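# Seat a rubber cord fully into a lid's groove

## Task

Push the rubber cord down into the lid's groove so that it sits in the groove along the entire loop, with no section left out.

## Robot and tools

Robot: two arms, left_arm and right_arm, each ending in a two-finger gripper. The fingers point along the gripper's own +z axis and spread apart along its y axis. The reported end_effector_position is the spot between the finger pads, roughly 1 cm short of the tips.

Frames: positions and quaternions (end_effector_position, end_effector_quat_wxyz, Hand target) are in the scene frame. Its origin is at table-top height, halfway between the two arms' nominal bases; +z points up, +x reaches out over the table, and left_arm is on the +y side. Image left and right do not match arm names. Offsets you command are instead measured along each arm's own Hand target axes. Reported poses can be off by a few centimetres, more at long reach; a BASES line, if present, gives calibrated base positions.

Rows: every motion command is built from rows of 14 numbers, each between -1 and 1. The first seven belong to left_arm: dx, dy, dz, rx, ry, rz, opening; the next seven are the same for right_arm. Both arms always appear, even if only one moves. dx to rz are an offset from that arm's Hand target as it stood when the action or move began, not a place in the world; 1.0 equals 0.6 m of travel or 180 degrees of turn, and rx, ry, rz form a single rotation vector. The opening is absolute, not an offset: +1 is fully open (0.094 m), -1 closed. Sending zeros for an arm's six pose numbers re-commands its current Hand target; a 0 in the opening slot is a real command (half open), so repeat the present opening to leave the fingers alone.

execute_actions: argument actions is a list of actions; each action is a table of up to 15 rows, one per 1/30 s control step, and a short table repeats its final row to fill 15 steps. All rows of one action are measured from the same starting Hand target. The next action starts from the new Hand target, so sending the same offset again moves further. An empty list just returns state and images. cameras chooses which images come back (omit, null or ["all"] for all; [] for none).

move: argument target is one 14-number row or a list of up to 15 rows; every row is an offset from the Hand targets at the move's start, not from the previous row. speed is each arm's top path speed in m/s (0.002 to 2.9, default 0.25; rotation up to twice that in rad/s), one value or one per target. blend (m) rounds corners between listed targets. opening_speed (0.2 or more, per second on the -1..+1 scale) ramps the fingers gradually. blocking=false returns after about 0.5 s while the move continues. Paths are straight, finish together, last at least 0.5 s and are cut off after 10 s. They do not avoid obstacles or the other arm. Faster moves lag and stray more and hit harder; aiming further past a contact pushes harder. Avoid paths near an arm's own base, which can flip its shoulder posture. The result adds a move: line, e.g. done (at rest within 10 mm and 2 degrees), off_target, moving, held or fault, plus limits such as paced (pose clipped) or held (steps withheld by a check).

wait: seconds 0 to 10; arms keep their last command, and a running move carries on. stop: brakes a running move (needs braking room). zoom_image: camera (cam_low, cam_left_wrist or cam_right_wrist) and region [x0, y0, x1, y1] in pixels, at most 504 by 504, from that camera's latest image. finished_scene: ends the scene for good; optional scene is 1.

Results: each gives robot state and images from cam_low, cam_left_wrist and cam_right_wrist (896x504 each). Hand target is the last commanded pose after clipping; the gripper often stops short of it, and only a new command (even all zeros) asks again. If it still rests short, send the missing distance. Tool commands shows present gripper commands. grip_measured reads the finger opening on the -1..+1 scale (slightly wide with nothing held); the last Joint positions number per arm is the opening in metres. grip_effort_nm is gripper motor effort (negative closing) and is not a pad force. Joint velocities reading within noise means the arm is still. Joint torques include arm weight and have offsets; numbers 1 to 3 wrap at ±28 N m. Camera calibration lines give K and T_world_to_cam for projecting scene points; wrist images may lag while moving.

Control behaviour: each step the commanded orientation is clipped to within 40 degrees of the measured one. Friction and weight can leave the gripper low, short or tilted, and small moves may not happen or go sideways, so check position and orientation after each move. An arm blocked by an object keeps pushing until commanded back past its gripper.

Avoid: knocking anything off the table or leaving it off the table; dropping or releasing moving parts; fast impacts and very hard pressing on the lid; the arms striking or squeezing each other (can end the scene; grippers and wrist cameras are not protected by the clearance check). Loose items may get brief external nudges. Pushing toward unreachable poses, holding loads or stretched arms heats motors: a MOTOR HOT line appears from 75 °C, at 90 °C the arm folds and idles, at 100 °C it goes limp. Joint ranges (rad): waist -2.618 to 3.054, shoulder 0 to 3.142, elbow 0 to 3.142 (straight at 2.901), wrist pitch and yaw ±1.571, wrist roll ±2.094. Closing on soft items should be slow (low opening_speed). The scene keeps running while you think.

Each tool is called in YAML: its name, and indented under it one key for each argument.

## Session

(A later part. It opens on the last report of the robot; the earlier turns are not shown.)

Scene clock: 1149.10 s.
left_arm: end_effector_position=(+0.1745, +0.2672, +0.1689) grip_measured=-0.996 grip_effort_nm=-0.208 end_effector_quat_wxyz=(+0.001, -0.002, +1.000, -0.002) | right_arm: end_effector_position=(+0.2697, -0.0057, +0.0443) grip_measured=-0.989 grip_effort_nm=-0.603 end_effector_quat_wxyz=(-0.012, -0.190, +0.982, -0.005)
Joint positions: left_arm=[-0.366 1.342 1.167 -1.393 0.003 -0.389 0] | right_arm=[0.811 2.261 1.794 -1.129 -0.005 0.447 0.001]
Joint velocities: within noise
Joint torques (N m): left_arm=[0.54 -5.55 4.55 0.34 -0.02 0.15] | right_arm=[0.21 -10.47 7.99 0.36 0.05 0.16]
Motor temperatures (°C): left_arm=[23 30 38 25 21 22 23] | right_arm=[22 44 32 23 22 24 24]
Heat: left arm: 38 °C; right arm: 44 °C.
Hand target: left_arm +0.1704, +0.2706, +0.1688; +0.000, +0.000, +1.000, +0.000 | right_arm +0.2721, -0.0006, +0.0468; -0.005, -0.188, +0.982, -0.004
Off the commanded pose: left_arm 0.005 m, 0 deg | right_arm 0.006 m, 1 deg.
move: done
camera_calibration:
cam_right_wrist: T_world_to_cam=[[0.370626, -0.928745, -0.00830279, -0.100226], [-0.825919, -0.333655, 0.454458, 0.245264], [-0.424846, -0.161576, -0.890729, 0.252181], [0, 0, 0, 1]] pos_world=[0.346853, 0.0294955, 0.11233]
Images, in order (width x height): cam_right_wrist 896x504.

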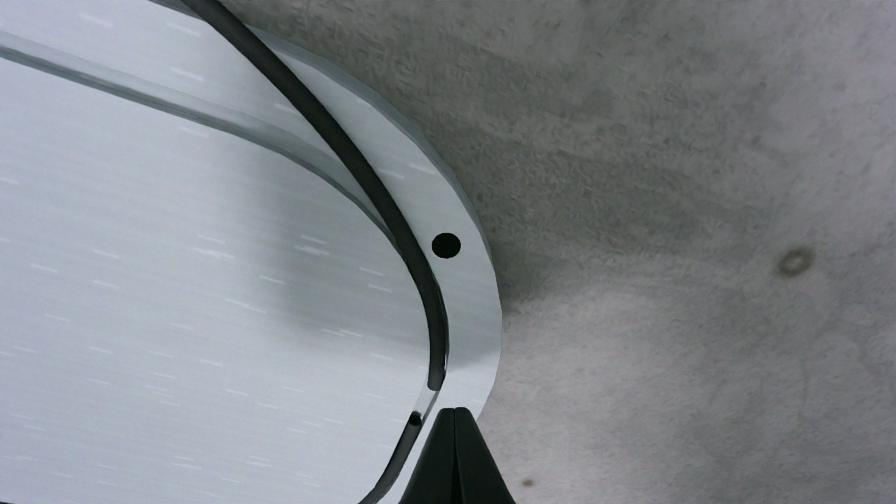

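move:
  target:
    - [0,0,0.0,0,0,0,-1,-0.004,0.0055,0.0,0,0,0,-1]
    - [0,0,0.0,0,0,0,-1,-0.004,0.0055,0.065,0,0,0,-1]
  speed: 0.1
  cameras: ["cam_right_wrist"]

move:
  target:
    - [0,0,0.0,0,0,0,-1,0.0,0,-0.06,0,0,0,-1]
  speed: 0.12
  cameras: ["cam_right_wrist"]

zoom_image:
  camera: "cam_right_wrist"
  region: [330, 230, 580, 480]

Scene clock: 1155.37 s.
left_arm: end_effector_position=(+0.1745, +0.2672, +0.1689) grip_measured=-0.996 grip_effort_nm=-0.212 end_effector_quat_wxyz=(+0.001, -0.002, +1.000, -0.002) | right_arm: end_effector_position=(+0.2734, +0.0000, +0.0258) grip_measured=-0.989 grip_effort_nm=-0.598 end_effector_quat_wxyz=(-0.006, -0.189, +0.982, -0.001)
Joint positions: left_arm=[-0.366 1.342 1.167 -1.393 0.003 -0.389 0] | right_arm=[0.813 2.295 1.775 -1.063 -0.005 0.452 0.001]
Joint velocities: within noise
Joint torques (N m): left_arm=[0.39 -5.37 4.52 0.4 0.06 0.15] | right_arm=[0.23 -8.59 4.21 0.99 0.03 0.14]
Motor temperatures (°C): left_arm=[23 30 38 25 21 22 23] | right_arm=[22 43 33 23 22 24 24]
Heat: left arm: 38 °C; right arm: 43 °C.
Hand target: left_arm +0.1704, +0.2706, +0.1688; +0.000, +0.000, +1.000, +0.000 | right_arm +0.2729, +0.0029, +0.0076; -0.005, -0.188, +0.982, -0.005
Off the commanded pose: left_arm 0.005 m, 0 deg | right_arm 0.018 m, 0 deg.
move: off_target (right_arm)
camera_calibration:
cam_right_wrist: T_world_to_cam=[[0.368907, -0.929364, -0.0138052, -0.0958777], [-0.830879, -0.336398, 0.443256, 0.260304], [-0.41659, -0.15205, -0.896289, 0.236154], [0, 0, 0, 1]] pos_world=[0.350031, 0.0343677, 0.0949568]
Images, in order (width x height): cam_right_wrist 896x504.

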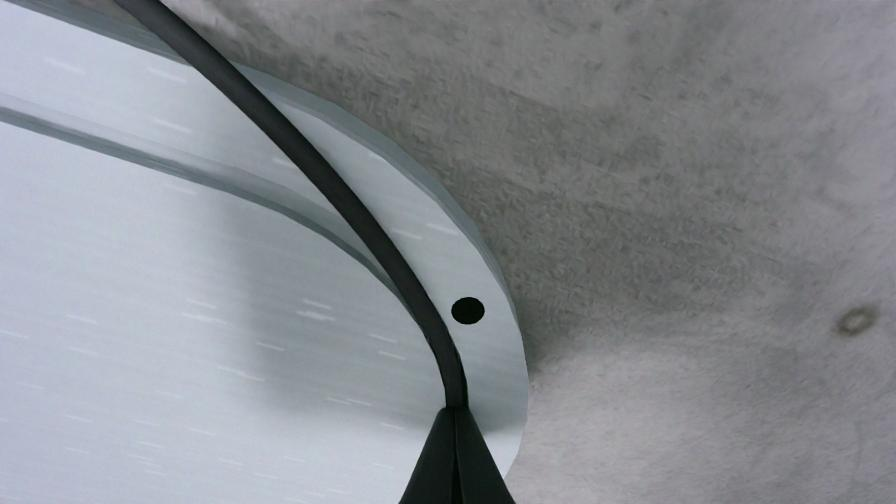

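Scene clock: 1156.43 s.
left_arm: end_effector_position=(+0.1745, +0.2672, +0.1689) grip_measured=-0.996 grip_effort_nm=-0.217 end_effector_quat_wxyz=(+0.001, -0.002, +1.000, -0.002) | right_arm: end_effector_position=(+0.2720, -0.0017, +0.0350) grip_measured=-0.989 grip_effort_nm=-0.603 end_effector_quat_wxyz=(-0.013, -0.189, +0.982, -0.007)
Joint positions: left_arm=[-0.366 1.342 1.167 -1.393 0.003 -0.389 0] | right_arm=[0.813 2.295 1.813 -1.119 -0.005 0.452 0.001]
Joint velocities: within noise
Joint torques (N m): left_arm=[0.47 -5.39 4.56 0.33 0.01 0.14] | right_arm=[0.34 -11.97 7.84 0.18 0.02 0.15]
Motor temperatures (°C): left_arm=[23 30 38 25 21 22 23] | right_arm=[22 43 33 23 22 24 24]
Heat: left arm: 38 °C; right arm: 43 °C.
Hand target: left_arm +0.1704, +0.2706, +0.1688; +0.000, +0.000, +1.000, +0.000 | right_arm +0.2731, +0.0032, +0.0437; -0.005, -0.187, +0.982, -0.005
Off the commanded pose: left_arm 0.005 m, 0 deg | right_arm 0.010 m, 1 deg.
move: done
camera_calibration:
cam_right_wrist: T_world_to_cam=[[0.368446, -0.929634, -0.0053239, -0.0968773], [-0.825459, -0.329782, 0.458106, 0.252531], [-0.427626, -0.164393, -0.888882, 0.246287], [0, 0, 0, 1]] pos_world=[0.349467, 0.0337074, 0.102719]
Images, in order (width x height): cam_right_wrist 896x504.

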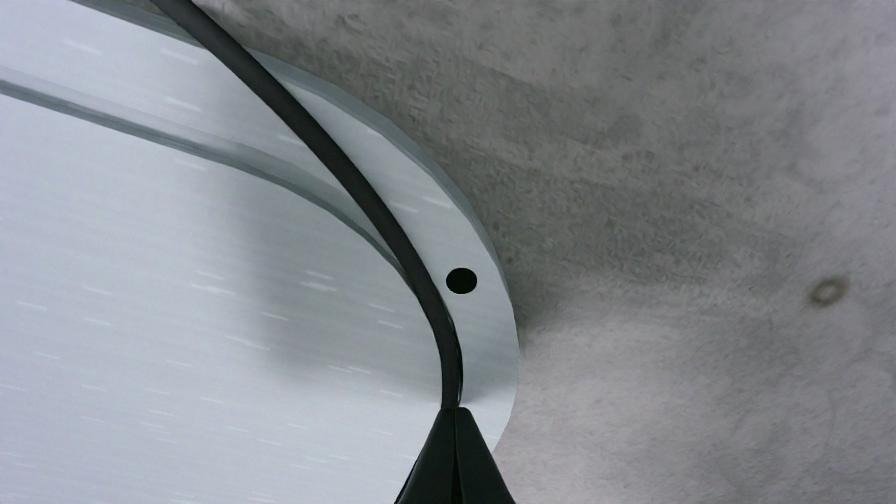

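Scaled by 2.016 from the camera's 896x504 image, which has a finer 1280x720 frame.

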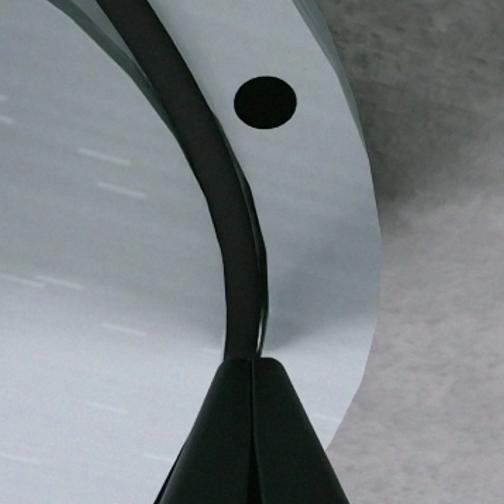

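move:
  target:
    - [0,0,0.0,0,0,0,-1,-0.016,0.002,0.0,0,0,0,-1]
    - [0,0,0.0,0,0,0,-1,-0.016,0.002,0.06,0,0,0,-1]
    - [0,0,0.0,0,0,0,-1,-0.016,0.002,-0.005,0,0,0,-1]
    - [0,0,0.0,0,0,0,-1,-0.031,0.0065,-0.005,0,0,0,-1]
  speed: 0.1
  cameras: ["cam_right_wrist"]

zoom_image:
  camera: "cam_right_wrist"
  region: [330, 230, 580, 480]

Scene clock: 1168.60 s.
left_arm: end_effector_position=(+0.1745, +0.2672, +0.1689) grip_measured=-0.996 grip_effort_nm=-0.217 end_effector_quat_wxyz=(+0.001, -0.002, +1.000, -0.002) | right_arm: end_effector_position=(+0.2866, +0.0143, +0.0478) grip_measured=-0.989 grip_effort_nm=-0.598 end_effector_quat_wxyz=(-0.003, -0.189, +0.982, +0.000)
Joint positions: left_arm=[-0.366 1.342 1.167 -1.393 0.003 -0.389 0] | right_arm=[0.813 2.352 1.963 -1.188 -0.005 0.452 0.001]
Joint velocities: within noise
Joint torques (N m): left_arm=[0.32 -5.37 4.62 0.31 -0.02 0.12] | right_arm=[-0.62 -10.47 7.99 0.31 0.03 0.05]
Motor temperatures (°C): left_arm=[23 30 38 25 21 22 23] | right_arm=[22 43 33 23 22 24 24]
Heat: left arm: 38 °C; right arm: 43 °C.
Hand target: left_arm +0.1704, +0.2706, +0.1688; +0.000, +0.000, +1.000, +0.000 | right_arm +0.2890, +0.0138, +0.0465; -0.005, -0.188, +0.982, -0.005
Off the commanded pose: left_arm 0.005 m, 0 deg | right_arm 0.003 m, 1 deg.
move: done
camera_calibration:
cam_right_wrist: T_world_to_cam=[[0.36865, -0.929428, -0.0161793, -0.0868168], [-0.832938, -0.338005, 0.43814, 0.267116], [-0.412688, -0.148044, -0.898761, 0.262481], [0, 0, 0, 1]] pos_world=[0.362819, 0.0484554, 0.117468]
Images, in order (width x height): cam_right_wrist 896x504.

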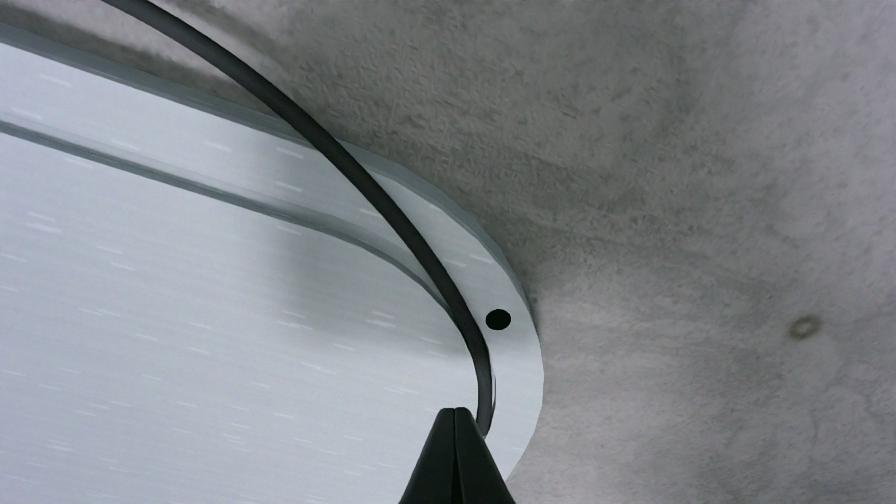

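Scaled by 2.016 from the camera's 896x504 image, which has a finer 1280x720 frame.

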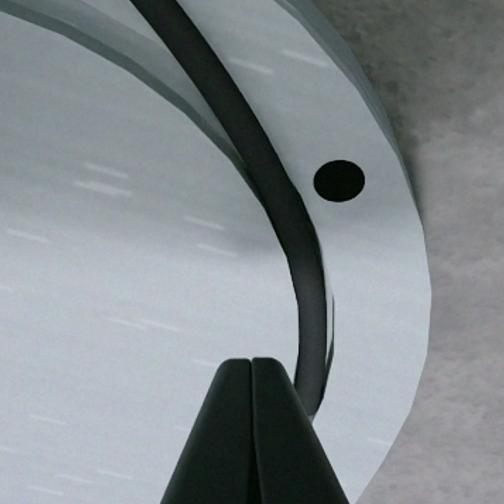

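move:
  target:
    - [0,0,0.0,0,0,0,-1,0.0065,-0.0168,0.0,0,0,0,-1]
  speed: 0.1
  cameras: ["cam_right_wrist"]

Scene clock: 1175.03 s.
left_arm: end_effector_position=(+0.1745, +0.2672, +0.1689) grip_measured=-0.996 grip_effort_nm=-0.208 end_effector_quat_wxyz=(+0.001, -0.002, +1.000, -0.002) | right_arm: end_effector_position=(+0.2835, +0.0034, +0.0390) grip_measured=-0.989 grip_effort_nm=-0.603 end_effector_quat_wxyz=(-0.017, -0.187, +0.982, -0.010)
Joint positions: left_arm=[-0.366 1.342 1.167 -1.393 0.003 -0.389 0] | right_arm=[0.802 2.352 1.927 -1.186 -0.005 0.444 0.001]
Joint velocities: within noise
Joint torques (N m): left_arm=[0.59 -5.67 4.6 0.34 0.02 0.17] | right_arm=[-0.99 -13.5 5.81 0.51 0.01 -0.02]
Motor temperatures (°C): left_arm=[23 30 38 25 21 22 23] | right_arm=[22 43 34 23 22 24 24]
Heat: left arm: 38 °C; right arm: 43 °C.
Hand target: left_arm +0.1704, +0.2706, +0.1688; +0.000, +0.000, +1.000, +0.000 | right_arm +0.2891, +0.0029, +0.0466; -0.005, -0.188, +0.982, -0.005
Off the commanded pose: left_arm 0.005 m, 0 deg | right_arm 0.009 m, 2 deg.
move: done
camera_calibration:
cam_right_wrist: T_world_to_cam=[[0.365296, -0.930891, -0.00127203, -0.0956244], [-0.823358, -0.323735, 0.46613, 0.260948], [-0.434328, -0.169228, -0.884715, 0.257434], [0, 0, 0, 1]] pos_world=[0.361595, 0.0390271, 0.105999]
Images, in order (width x height): cam_right_wrist 896x504.

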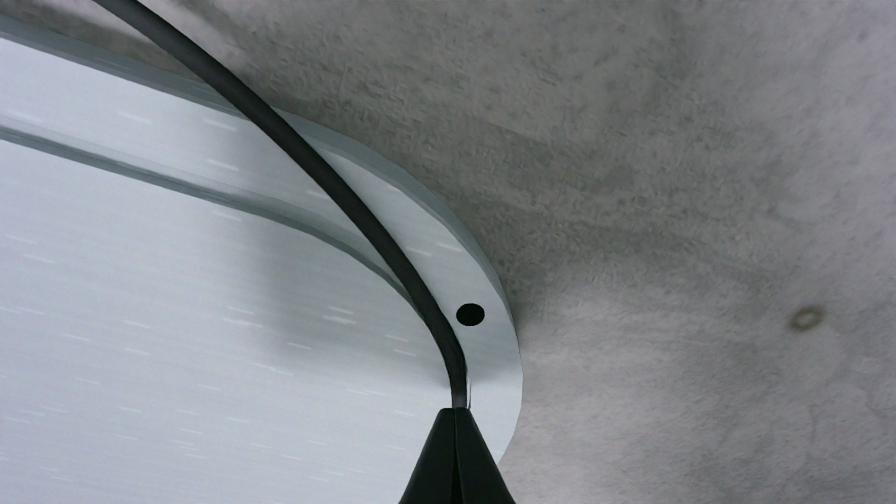

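move:
  target:
    - [0,0,0.0,0,0,0,-1,0,0,0.062,0,0,0,-1]
    - [0,0,0.0,0,0,0,-1,0,0,0,0,0,0,-1]
    - [0,0,0.0,0,0,0,-1,-0.013,0.006,0.0,0,0,0,-1]
    - [0,0,0.0,0,0,0,-1,-0.013,0.006,0.062,0,0,0,-1]
  speed: 0.1
  cameras: ["cam_right_wrist"]

move:
  target:
    - [0,0,0.0,0,0,0,-1,0.0,0,-0.065,0,0,0,-1]
  speed: 0.12
  cameras: ["cam_right_wrist"]

Scene clock: 1180.60 s.
left_arm: end_effector_position=(+0.1745, +0.2672, +0.1689) grip_measured=-0.996 grip_effort_nm=-0.208 end_effector_quat_wxyz=(+0.001, -0.002, +1.000, -0.002) | right_arm: end_effector_position=(+0.2908, +0.0116, +0.0261) grip_measured=-0.989 grip_effort_nm=-0.603 end_effector_quat_wxyz=(-0.004, -0.188, +0.982, +0.001)
Joint positions: left_arm=[-0.366 1.342 1.167 -1.393 0.003 -0.389 0] | right_arm=[0.802 2.374 1.916 -1.118 -0.006 0.443 0.001]
Joint velocities: within noise
Joint torques (N m): left_arm=[0.46 -5.5 4.48 0.35 0 0.15] | right_arm=[-0.96 -9.4 4.55 0.89 0.05 -0.01]
Motor temperatures (°C): left_arm=[23 30 38 25 21 22 23] | right_arm=[22 43 33 23 22 24 24]
Heat: left arm: 38 °C; right arm: 43 °C.
Hand target: left_arm +0.1704, +0.2706, +0.1688; +0.000, +0.000, +1.000, +0.000 | right_arm +0.2947, +0.0087, +0.0092; -0.005, -0.188, +0.982, -0.005
Off the commanded pose: left_arm 0.005 m, 0 deg | right_arm 0.018 m, 1 deg.
move: off_target (right_arm)
camera_calibration:
cam_right_wrist: T_world_to_cam=[[0.366862, -0.930112, -0.0174109, -0.0907237], [-0.832979, -0.336768, 0.439015, 0.279317], [-0.414196, -0.146555, -0.898311, 0.244764], [0, 0, 0, 1]] pos_world=[0.367328, 0.0455531, 0.0956704]
Images, in order (width x height): cam_right_wrist 896x504.

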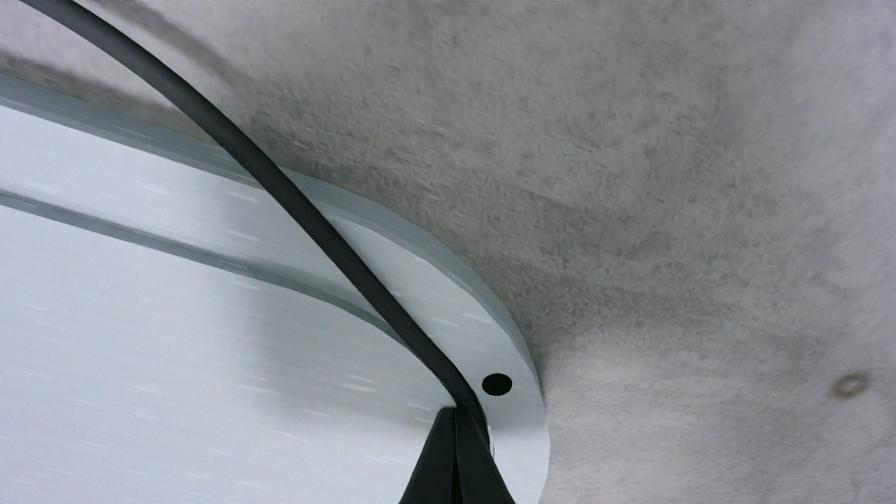

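Scene clock: 1181.70 s.
left_arm: end_effector_position=(+0.1745, +0.2672, +0.1689) grip_measured=-0.996 grip_effort_nm=-0.217 end_effector_quat_wxyz=(+0.001, -0.002, +1.000, -0.002) | right_arm: end_effector_position=(+0.2892, +0.0097, +0.0404) grip_measured=-0.989 grip_effort_nm=-0.603 end_effector_quat_wxyz=(-0.012, -0.188, +0.982, -0.006)
Joint positions: left_arm=[-0.366 1.342 1.167 -1.393 0.003 -0.389 0] | right_arm=[0.802 2.374 1.973 -1.196 -0.005 0.443 0.001]
Joint velocities: within noise
Joint torques (N m): left_arm=[0.42 -5.39 4.64 0.37 -0.01 0.18] | right_arm=[-0.99 -12.36 8.01 0.25 0.03 -0.01]
Motor temperatures (°C): left_arm=[23 30 38 25 21 22 23] | right_arm=[22 43 33 23 22 24 24]
Heat: left arm: 38 °C; right arm: 43 °C.
Hand target: left_arm +0.1704, +0.2706, +0.1688; +0.000, +0.000, +1.000, +0.000 | right_arm +0.2950, +0.0092, +0.0482; -0.005, -0.188, +0.982, -0.005
Off the commanded pose: left_arm 0.005 m, 0 deg | right_arm 0.010 m, 1 deg.
move: done
camera_calibration:
cam_right_wrist: T_world_to_cam=[[0.36672, -0.930301, -0.00754325, -0.0920637], [-0.826705, -0.329581, 0.455999, 0.268462], [-0.426702, -0.160988, -0.889949, 0.260059], [0, 0, 0, 1]] pos_world=[0.366668, 0.044699, 0.108327]
Images, in order (width x height): cam_right_wrist 896x504.

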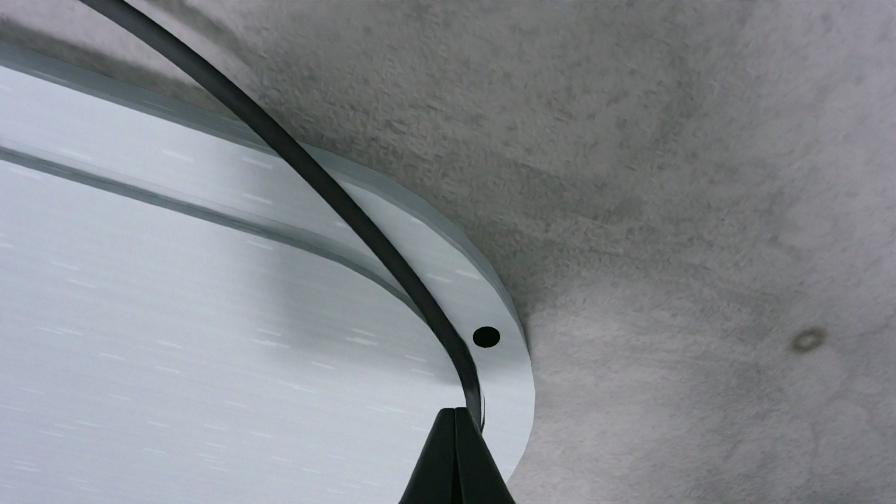

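move:
  target:
    - [0,0,0.0,0,0,0,-1,-0.0105,0.0005,0.0,0,0,0,-1]
    - [0,0,0.0,0,0,0,-1,-0.0105,0.0005,0.065,0,0,0,-1]
  speed: 0.1
  cameras: ["cam_right_wrist"]

move:
  target:
    - [0,0,0.0,0,0,0,-1,0.0,0,-0.065,0,0,0,-1]
  speed: 0.12
  cameras: ["cam_right_wrist"]

Scene clock: 1188.90 s.
left_arm: end_effector_position=(+0.1745, +0.2672, +0.1689) grip_measured=-0.996 grip_effort_nm=-0.208 end_effector_quat_wxyz=(+0.001, -0.002, +1.000, -0.002) | right_arm: end_effector_position=(+0.2961, +0.0134, +0.0264) grip_measured=-0.989 grip_effort_nm=-0.608 end_effector_quat_wxyz=(-0.005, -0.187, +0.982, -0.001)
Joint positions: left_arm=[-0.366 1.342 1.167 -1.393 0.003 -0.389 0] | right_arm=[0.797 2.4 1.962 -1.142 -0.004 0.439 0.001]
Joint velocities: within noise
Joint torques (N m): left_arm=[0.28 -5.19 4.81 0.37 -0.02 0.12] | right_arm=[-1.02 -9.65 4.6 0.93 0.03 -0.02]
Motor temperatures (°C): left_arm=[23 30 38 25 21 22 23] | right_arm=[22 44 33 23 22 24 24]
Heat: left arm: 38 °C; right arm: 44 °C.
Hand target: left_arm +0.1704, +0.2706, +0.1688; +0.000, +0.000, +1.000, +0.000 | right_arm +0.3005, +0.0114, +0.0091; -0.005, -0.187, +0.982, -0.005
Off the commanded pose: left_arm 0.005 m, 0 deg | right_arm 0.018 m, 0 deg.
move: off_target (right_arm)
camera_calibration:
cam_right_wrist: T_world_to_cam=[[0.366132, -0.930453, -0.0143191, -0.0908058], [-0.832805, -0.334496, 0.441076, 0.284003], [-0.41519, -0.149567, -0.897356, 0.247759], [0, 0, 0, 1]] pos_world=[0.372633, 0.0475637, 0.0957605]
Images, in order (width x height): cam_right_wrist 896x504.

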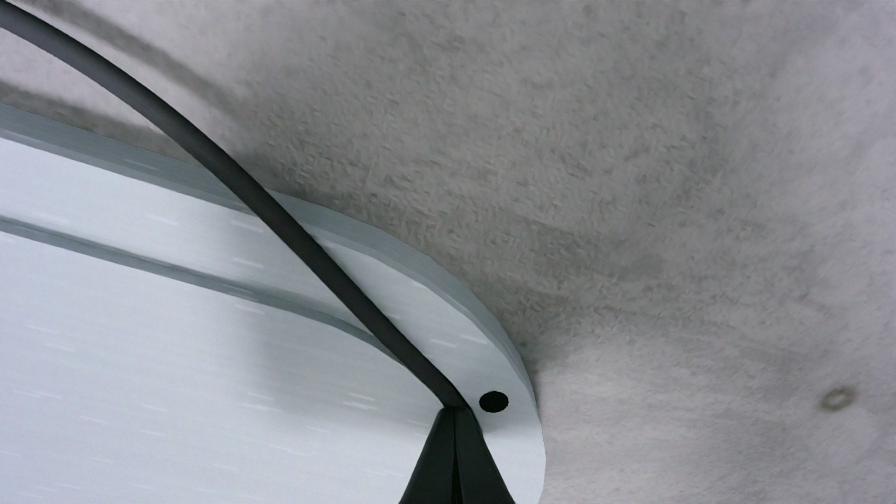

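Scene clock: 1190.00 s.
left_arm: end_effector_position=(+0.1745, +0.2672, +0.1689) grip_measured=-0.996 grip_effort_nm=-0.212 end_effector_quat_wxyz=(+0.001, -0.002, +1.000, -0.002) | right_arm: end_effector_position=(+0.2953, +0.0126, +0.0416) grip_measured=-0.989 grip_effort_nm=-0.603 end_effector_quat_wxyz=(-0.011, -0.188, +0.982, -0.005)
Joint positions: left_arm=[-0.366 1.342 1.167 -1.393 0.003 -0.389 0] | right_arm=[0.797 2.4 2.023 -1.218 -0.004 0.438 0.001]
Joint velocities: within noise
Joint torques (N m): left_arm=[0.5 -5.31 4.62 0.37 0 0.15] | right_arm=[-0.98 -12.31 8.03 0.22 0.02 -0.01]
Motor temperatures (°C): left_arm=[23 30 38 25 21 22 23] | right_arm=[22 44 33 23 22 24 24]
Heat: left arm: 38 °C; right arm: 44 °C.
Hand target: left_arm +0.1704, +0.2706, +0.1688; +0.000, +0.000, +1.000, +0.000 | right_arm +0.3007, +0.0118, +0.0481; -0.005, -0.188, +0.982, -0.005
Off the commanded pose: left_arm 0.005 m, 0 deg | right_arm 0.009 m, 1 deg.
move: done
camera_calibration:
cam_right_wrist: T_world_to_cam=[[0.366364, -0.930437, -0.00801851, -0.0914224], [-0.828091, -0.32997, 0.453193, 0.274457], [-0.424314, -0.159394, -0.891376, 0.263465], [0, 0, 0, 1]] pos_world=[0.372561, 0.0474945, 0.109731]
Images, in order (width x height): cam_right_wrist 896x504.

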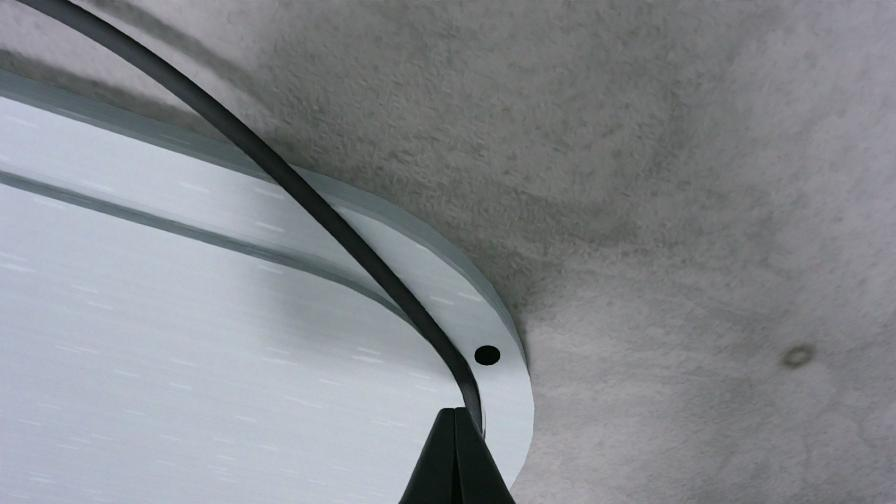

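move:
  target:
    - [0,0,0.0,0,0,0,-1,-0.014,0.007,0.0,0,0,0,-1]
    - [0,0,0.0,0,0,0,-1,-0.014,0.007,0.065,0,0,0,-1]
  speed: 0.1
  cameras: ["cam_right_wrist"]

move:
  target:
    - [0,0,0.0,0,0,0,-1,0.0,0,-0.065,0,0,0,-1]
  speed: 0.12
  cameras: ["cam_right_wrist"]

Scene clock: 1196.17 s.
left_arm: end_effector_position=(+0.1745, +0.2672, +0.1689) grip_measured=-0.996 grip_effort_nm=-0.208 end_effector_quat_wxyz=(+0.001, -0.002, +1.000, -0.002) | right_arm: end_effector_position=(+0.3026, +0.0203, +0.0265) grip_measured=-0.989 grip_effort_nm=-0.608 end_effector_quat_wxyz=(-0.005, -0.188, +0.982, -0.001)
Joint positions: left_arm=[-0.366 1.342 1.167 -1.393 0.003 -0.389 0] | right_arm=[0.797 2.444 2.043 -1.177 -0.004 0.438 0.001]
Joint velocities: within noise
Joint torques (N m): left_arm=[0.39 -5.42 4.59 0.33 0.01 0.12] | right_arm=[-0.9 -10.17 4.57 0.93 0.02 -0.02]
Motor temperatures (°C): left_arm=[23 30 38 25 21 22 23] | right_arm=[22 45 33 23 22 24 24]
Heat: left arm: 38 °C; right arm: 45 °C.
Hand target: left_arm +0.1704, +0.2706, +0.1688; +0.000, +0.000, +1.000, +0.000 | right_arm +0.3067, +0.0183, +0.0090; -0.005, -0.188, +0.982, -0.005
Off the commanded pose: left_arm 0.005 m, 0 deg | right_arm 0.018 m, 0 deg.
move: off_target (right_arm)
camera_calibration:
cam_right_wrist: T_world_to_cam=[[0.36685, -0.930164, -0.0146628, -0.0869813], [-0.832782, -0.335386, 0.440444, 0.291649], [-0.414603, -0.149366, -0.89766, 0.251423], [0, 0, 0, 1]] pos_world=[0.379029, 0.0544621, 0.0959621]
Images, in order (width x height): cam_right_wrist 896x504.

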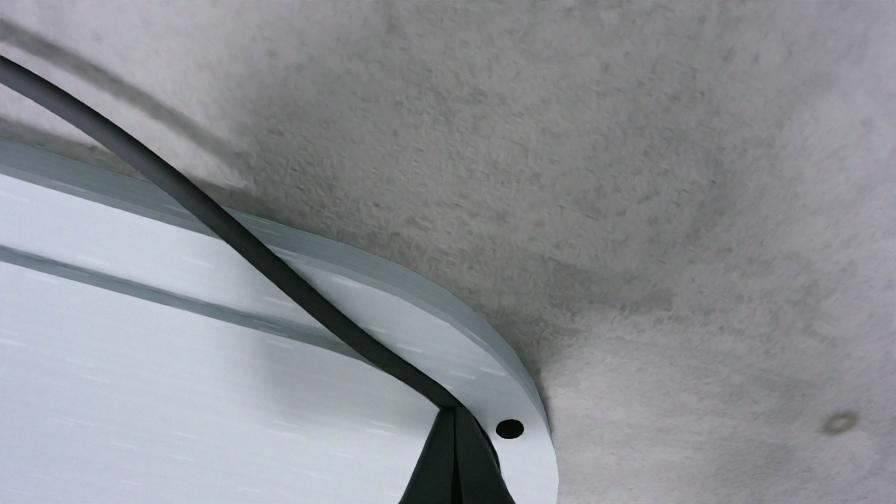

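Scene clock: 1197.30 s.
left_arm: end_effector_position=(+0.1745, +0.2672, +0.1689) grip_measured=-0.996 grip_effort_nm=-0.212 end_effector_quat_wxyz=(+0.001, -0.002, +1.000, -0.002) | right_arm: end_effector_position=(+0.3023, +0.0200, +0.0434) grip_measured=-0.989 grip_effort_nm=-0.608 end_effector_quat_wxyz=(-0.009, -0.188, +0.982, -0.004)
Joint positions: left_arm=[-0.366 1.342 1.167 -1.393 0.003 -0.389 0] | right_arm=[0.797 2.444 2.11 -1.256 -0.004 0.438 0.001]
Joint velocities: within noise
Joint torques (N m): left_arm=[0.61 -5.44 4.52 0.41 -0.01 0.12] | right_arm=[-0.9 -12.12 8.09 0.24 0.02 -0.01]
Motor temperatures (°C): left_arm=[23 30 38 25 21 22 23] | right_arm=[22 46 33 23 22 24 24]
Heat: left arm: 38 °C; right arm: 46 °C.
Hand target: left_arm +0.1704, +0.2706, +0.1688; +0.000, +0.000, +1.000, +0.000 | right_arm +0.3070, +0.0188, +0.0481; -0.005, -0.188, +0.982, -0.004
Off the commanded pose: left_arm 0.005 m, 0 deg | right_arm 0.007 m, 0 deg.
move: done
camera_calibration:
cam_right_wrist: T_world_to_cam=[[0.366776, -0.930255, -0.0100894, -0.0870991], [-0.829503, -0.331924, 0.449168, 0.282415], [-0.42119, -0.156375, -0.89339, 0.268384], [0, 0, 0, 1]] pos_world=[0.37925, 0.0546844, 0.112041]
Images, in order (width x height): cam_right_wrist 896x504.

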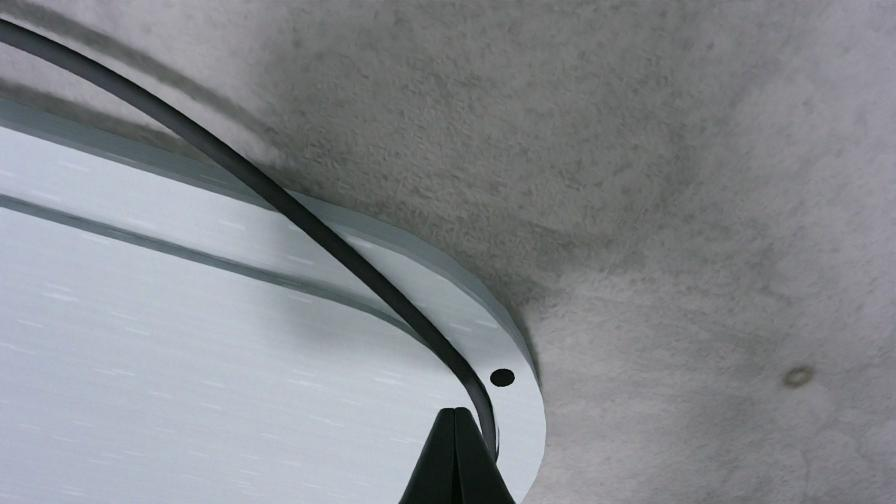

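move:
  target:
    - [0,0,0.0,0,0,0,-1,-0.010,0.003,0.0,0,0,0,-1]
    - [0,0,0.0,0,0,0,-1,-0.010,0.003,0.065,0,0,0,-1]
  speed: 0.1
  cameras: ["cam_right_wrist"]

move:
  target:
    - [0,0,0.0,0,0,0,-1,0.0,0,-0.065,0,0,0,-1]
  speed: 0.12
  cameras: ["cam_right_wrist"]

Scene clock: 1204.87 s.
left_arm: end_effector_position=(+0.1745, +0.2672, +0.1689) grip_measured=-0.996 grip_effort_nm=-0.208 end_effector_quat_wxyz=(+0.001, -0.002, +1.000, -0.002) | right_arm: end_effector_position=(+0.3059, +0.0249, +0.0267) grip_measured=-0.989 grip_effort_nm=-0.603 end_effector_quat_wxyz=(-0.007, -0.188, +0.982, +0.000)
Joint positions: left_arm=[-0.366 1.342 1.167 -1.393 0.003 -0.389 0] | right_arm=[0.797 2.475 2.099 -1.206 -0.008 0.437 0.001]
Joint velocities: within noise
Joint torques (N m): left_arm=[0.42 -5.39 4.46 0.35 0 0.12] | right_arm=[-1.11 -10.22 4.49 0.97 0.07 -0.01]
Motor temperatures (°C): left_arm=[23 30 38 25 21 22 23] | right_arm=[22 47 34 23 22 24 24]
Heat: left arm: 38 °C; right arm: 47 °C.
Hand target: left_arm +0.1704, +0.2706, +0.1688; +0.000, +0.000, +1.000, +0.000 | right_arm +0.3117, +0.0223, +0.0091; -0.004, -0.188, +0.982, -0.004
Off the commanded pose: left_arm 0.005 m, 0 deg | right_arm 0.019 m, 1 deg.
move: off_target (right_arm)
camera_calibration:
cam_right_wrist: T_world_to_cam=[[0.367777, -0.92975, -0.0174701, -0.0841434], [-0.830367, -0.336806, 0.443905, 0.295112], [-0.418605, -0.148752, -0.895903, 0.254756], [0, 0, 0, 1]] pos_world=[0.38264, 0.0590587, 0.0957651]
Images, in order (width x height): cam_right_wrist 896x504.

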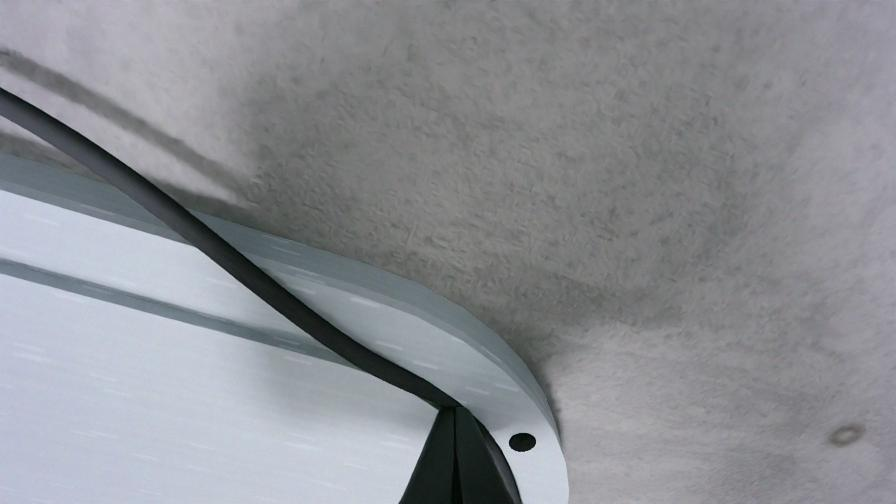

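Scene clock: 1206.00 s.
left_arm: end_effector_position=(+0.1745, +0.2672, +0.1689) grip_measured=-0.996 grip_effort_nm=-0.212 end_effector_quat_wxyz=(+0.001, -0.002, +1.000, -0.002) | right_arm: end_effector_position=(+0.3067, +0.0250, +0.0451) grip_measured=-0.989 grip_effort_nm=-0.603 end_effector_quat_wxyz=(-0.008, -0.188, +0.982, -0.002)
Joint positions: left_arm=[-0.366 1.342 1.167 -1.393 0.003 -0.389 0] | right_arm=[0.797 2.475 2.173 -1.283 -0.005 0.437 0.001]
Joint velocities: within noise
Joint torques (N m): left_arm=[0.49 -5.33 4.51 0.37 0.02 0.19] | right_arm=[-1.13 -12 8.08 0.28 0.03 -0.03]
Motor temperatures (°C): left_arm=[23 30 38 25 21 22 23] | right_arm=[22 47 34 23 22 24 24]
Heat: left arm: 38 °C; right arm: 47 °C.
Hand target: left_arm +0.1704, +0.2706, +0.1688; +0.000, +0.000, +1.000, +0.000 | right_arm +0.3119, +0.0227, +0.0481; -0.005, -0.188, +0.982, -0.004
Off the commanded pose: left_arm 0.005 m, 0 deg | right_arm 0.006 m, 0 deg.
move: done
camera_calibration:
cam_right_wrist: T_world_to_cam=[[0.367821, -0.929809, -0.0127263, -0.084232], [-0.829937, -0.334424, 0.446503, 0.28736], [-0.419419, -0.153671, -0.894691, 0.27197], [0, 0, 0, 1]] pos_world=[0.383542, 0.0595743, 0.11395]
Images, in order (width x height): cam_right_wrist 896x504.

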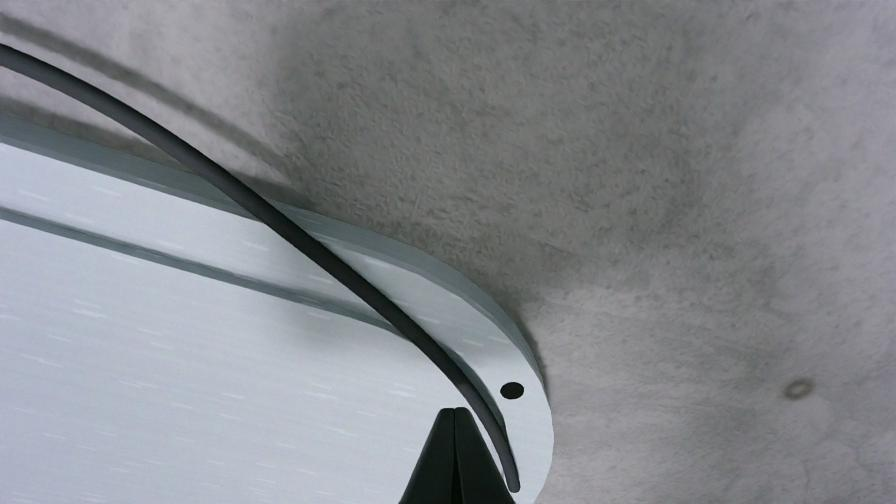

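move:
  target:
    - [0,0,0.0,0,0,0,-1,0.0,0,-0.08,0,0,0,-1]
    - [0,0,0,0,0,0,-1,-0.03,0.1,-0.08,0,0,-0.1,-1]
  speed: 0.15
  cameras: ["cam_right_wrist","cam_left_wrist"]

Scene clock: 1211.87 s.
left_arm: end_effector_position=(+0.1745, +0.2672, +0.1689) grip_measured=-0.996 grip_effort_nm=-0.212 end_effector_quat_wxyz=(+0.001, -0.002, +1.000, -0.002) | right_arm: end_effector_position=(+0.3084, +0.0839, +0.0980) grip_measured=-0.989 grip_effort_nm=-0.603 end_effector_quat_wxyz=(+0.045, -0.331, +0.942, +0.030)
Joint positions: left_arm=[-0.366 1.342 1.167 -1.393 0.003 -0.389 0] | right_arm=[0.872 2.673 2.755 -1.545 -0.004 0.215 0.001]
Joint velocities: within noise
Joint torques (N m): left_arm=[0.46 -5.5 4.51 0.39 0.02 0.12] | right_arm=[0.16 -11.81 8.09 0.55 0 -0.02]
Motor temperatures (°C): left_arm=[23 30 38 25 21 22 23] | right_arm=[22 46 34 23 22 24 24]
Heat: left arm: 38 °C; right arm: 46 °C.
Hand target: left_arm +0.1704, +0.2706, +0.1688; +0.000, +0.000, +1.000, +0.000 | right_arm +0.3069, +0.0856, +0.0953; -0.005, -0.339, +0.941, -0.004
Off the commanded pose: left_arm 0.005 m, 0 deg | right_arm 0.003 m, 7 deg.
joint sent to its limit (right arm) — joint 4 (wrist pitch), lower limit. The joint targets are off in orientation, not in position.
move: off_target (right_arm)
camera_calibration:
cam_left_wrist: T_world_to_cam=[[-0.024181, -0.999672, 0.00845595, 0.271614], [-0.903256, 0.0254721, 0.428346, 0.124901], [-0.428421, 0.00271996, -0.903575, 0.326613], [0, 0, 0, 1]] pos_world=[0.259313, 0.267455, 0.239321]
cam_right_wrist: T_world_to_cam=[[0.626454, -0.778361, -0.041348, -0.119103], [-0.724964, -0.601323, 0.335914, 0.285682], [-0.286326, -0.180459, -0.940985, 0.29481], [0, 0, 0, 1]] pos_world=[0.366133, 0.132283, 0.176522]
Images, in order (width x height): cam_left_wrist 896x504, cam_right_wrist 896x504.

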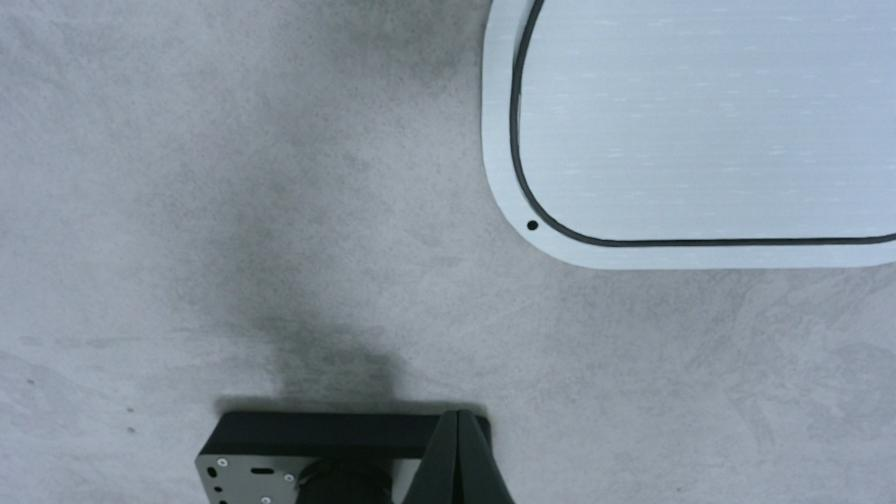

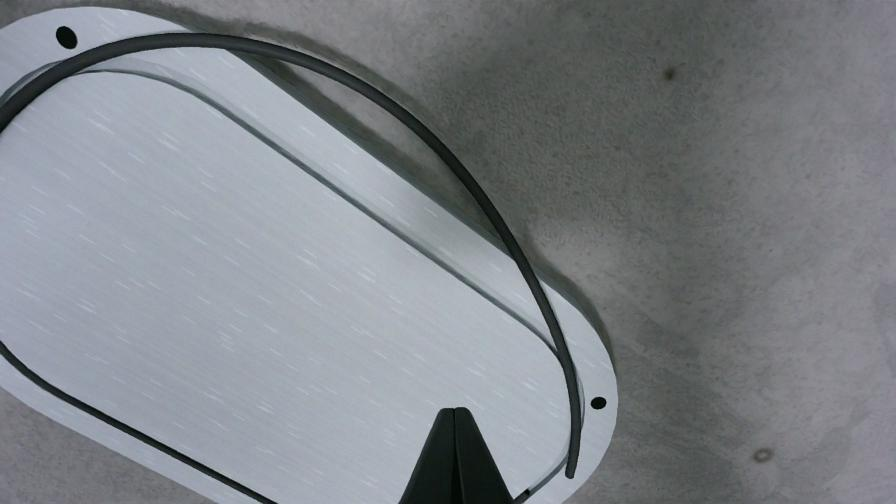

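move:
  target:
    - [-0.059,-0.054,0.2,0,0,0,-1,0.0,0,-0.0,0,0,0,-1]
  speed: 0.15
  cameras: ["cam_left_wrist"]

Scene clock: 1218.40 s.
left_arm: end_effector_position=(+0.2062, +0.2388, +0.0534) grip_measured=-0.996 grip_effort_nm=-0.208 end_effector_quat_wxyz=(+0.001, +0.003, +1.000, -0.002) | right_arm: end_effector_position=(+0.3084, +0.0839, +0.0980) grip_measured=-0.989 grip_effort_nm=-0.603 end_effector_quat_wxyz=(+0.045, -0.332, +0.942, +0.030)
Joint positions: left_arm=[-0.423 1.584 0.911 -0.895 0.003 -0.436 0] | right_arm=[0.872 2.673 2.755 -1.545 -0.004 0.214 0.001]
Joint velocities: within noise
Joint torques (N m): left_arm=[-0.35 -4.59 4.37 0.62 0.01 -0.1] | right_arm=[0.06 -11.79 8.08 0.54 0 -0.04]
Motor temperatures (°C): left_arm=[23 30 38 25 21 22 23] | right_arm=[22 48 34 23 22 24 24]
Heat: left arm: 38 °C; right arm: 48 °C.
Hand target: left_arm +0.2057, +0.2381, +0.0487; +0.000, +0.000, +1.000, +0.000 | right_arm +0.3069, +0.0856, +0.0953; -0.005, -0.339, +0.941, -0.004
Off the commanded pose: left_arm 0.005 m, 0 deg | right_arm 0.004 m, 7 deg.
joint sent to its limit (right arm) — joint 4 (wrist pitch), lower limit. The joint targets are off in orientation, not in position.
move: off_target (right_arm)
camera_calibration:
cam_left_wrist: T_world_to_cam=[[-0.0336537, -0.9994, 0.00816411, 0.246879], [-0.902597, 0.0338997, 0.42915, 0.201552], [-0.42917, 0.00707358, -0.903196, 0.235089], [0, 0, 0, 1]] pos_world=[0.291121, 0.238236, 0.12382]
Images, in order (width x height): cam_left_wrist 896x504.

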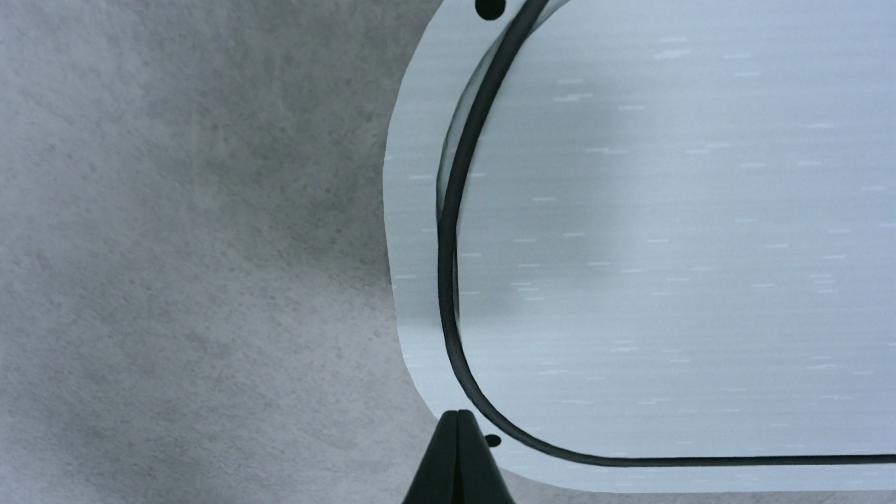

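move:
  target:
    - [-0.003,0.004,0,0,0,0,-1,0.0,0,-0.0,0,0,0,-1]
    - [-0.003,0.004,0.065,0,0,0,-1,0.0,0,-0.0,0,0,0,-1]
    - [-0.003,0.004,0.0,0,0,0,-1,0.0,0,-0.0,0,0,0,-1]
    - [-0.021,0.005,0.0,0,0,0,-1,0.0,0,-0.0,0,0,0,-1]
    - [-0.021,0.005,0.065,0,0,0,-1,0.0,0,-0.0,0,0,0,-1]
    - [-0.021,0.005,0.0,0,0,0,-1,0.0,0,-0.0,0,0,0,-1]
    - [-0.038,0.005,0.0,0,0,0,-1,0.0,0,-0.0,0,0,0,-1]
    - [-0.038,0.005,0.065,0,0,0,-1,0.0,0,-0.0,0,0,0,-1]
  speed: 0.12
  cameras: ["cam_left_wrist"]

move:
  target:
    - [0,0.0,-0.065,0,0,0,-1,0,0,0,0,0,0,-1]
  speed: 0.1
  cameras: ["cam_left_wrist"]

Scene clock: 1227.13 s.
left_arm: end_effector_position=(+0.2254, +0.2403, +0.0224) grip_measured=-0.996 grip_effort_nm=-0.212 end_effector_quat_wxyz=(-0.005, -0.002, +1.000, +0.000) | right_arm: end_effector_position=(+0.3084, +0.0839, +0.0980) grip_measured=-0.989 grip_effort_nm=-0.603 end_effector_quat_wxyz=(+0.044, -0.332, +0.942, +0.030)
Joint positions: left_arm=[-0.387 1.717 0.917 -0.78 0.003 -0.411 0] | right_arm=[0.872 2.673 2.755 -1.546 -0.004 0.213 0.001]
Joint velocities: within noise
Joint torques (N m): left_arm=[0.42 -3.88 3.08 1.01 0.01 0.12] | right_arm=[0.13 -11.78 8.05 0.55 -0.01 -0.02]
Motor temperatures (°C): left_arm=[23 29 37 25 21 22 23] | right_arm=[22 49 35 23 22 24 24]
Heat: left arm: 37 °C; right arm: 49 °C.
Hand target: left_arm +0.2285, +0.2411, +0.0098; +0.000, +0.000, +1.000, +0.000 | right_arm +0.3069, +0.0856, +0.0953; -0.005, -0.339, +0.941, -0.004
Off the commanded pose: left_arm 0.013 m, 1 deg | right_arm 0.004 m, 7 deg.
joint sent to its limit (right arm) — joint 4 (wrist pitch), lower limit. The joint targets are off in orientation, not in position.
move: off_target (left_arm, right_arm)
camera_calibration:
cam_left_wrist: T_world_to_cam=[[-0.0233069, -0.999721, 0.00377886, 0.247076], [-0.898217, 0.0225998, 0.43897, 0.233619], [-0.438933, 0.00683679, -0.898494, 0.217461], [0, 0, 0, 1]] pos_world=[0.31105, 0.240241, 0.0919016]
Images, in order (width x height): cam_left_wrist 896x504.

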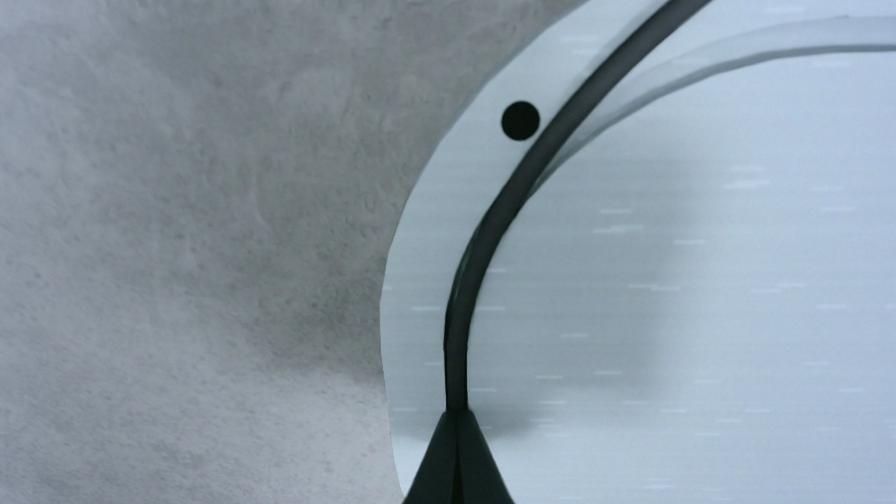

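Scene clock: 1228.30 s.
left_arm: end_effector_position=(+0.2184, +0.2434, +0.0360) grip_measured=-0.996 grip_effort_nm=-0.203 end_effector_quat_wxyz=(-0.021, -0.002, +1.000, +0.007) | right_arm: end_effector_position=(+0.3084, +0.0839, +0.0980) grip_measured=-0.989 grip_effort_nm=-0.603 end_effector_quat_wxyz=(+0.044, -0.332, +0.942, +0.030)
Joint positions: left_arm=[-0.387 1.693 0.95 -0.873 0.003 -0.411 0] | right_arm=[0.872 2.673 2.755 -1.546 -0.004 0.213 0.001]
Joint velocities: within noise
Joint torques (N m): left_arm=[0.28 -9.01 6.87 0.22 0.01 0.14] | right_arm=[0.08 -11.84 8.08 0.56 -0.01 -0.03]
Motor temperatures (°C): left_arm=[23 29 37 25 21 22 23] | right_arm=[22 49 35 23 22 24 24]
Heat: left arm: 37 °C; right arm: 49 °C.
Hand target: left_arm +0.2285, +0.2411, +0.0488; +0.000, +0.000, +1.000, +0.000 | right_arm +0.3069, +0.0856, +0.0953; -0.005, -0.339, +0.941, -0.004
Off the commanded pose: left_arm 0.016 m, 3 deg | right_arm 0.004 m, 7 deg.
joint sent to its limit (right arm) — joint 4 (wrist pitch), lower limit. The joint targets are off in orientation, not in position.
move: off_target (left_arm, right_arm)
camera_calibration:
cam_left_wrist: T_world_to_cam=[[-0.0237998, -0.999673, -0.00932422, 0.250463], [-0.883592, 0.0166714, 0.467962, 0.218482], [-0.467653, 0.0193762, -0.8837, 0.22932], [0, 0, 0, 1]] pos_world=[0.306253, 0.242296, 0.102744]
Images, in order (width x height): cam_left_wrist 896x504.

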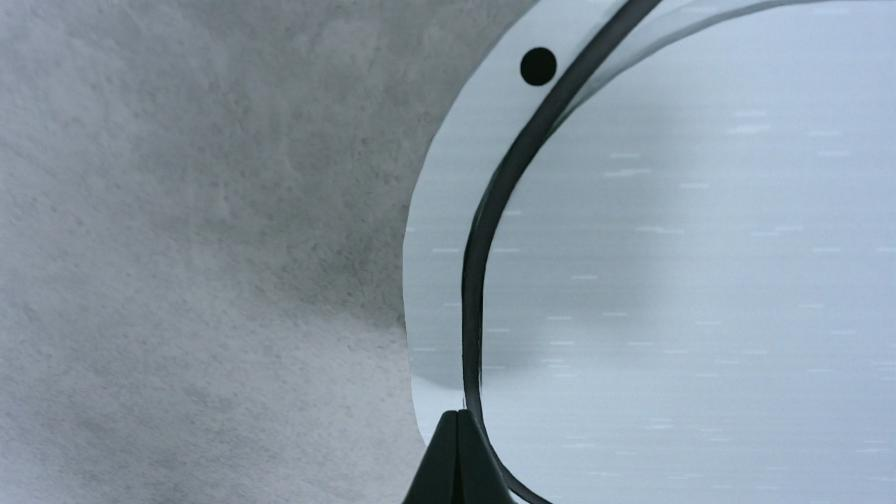

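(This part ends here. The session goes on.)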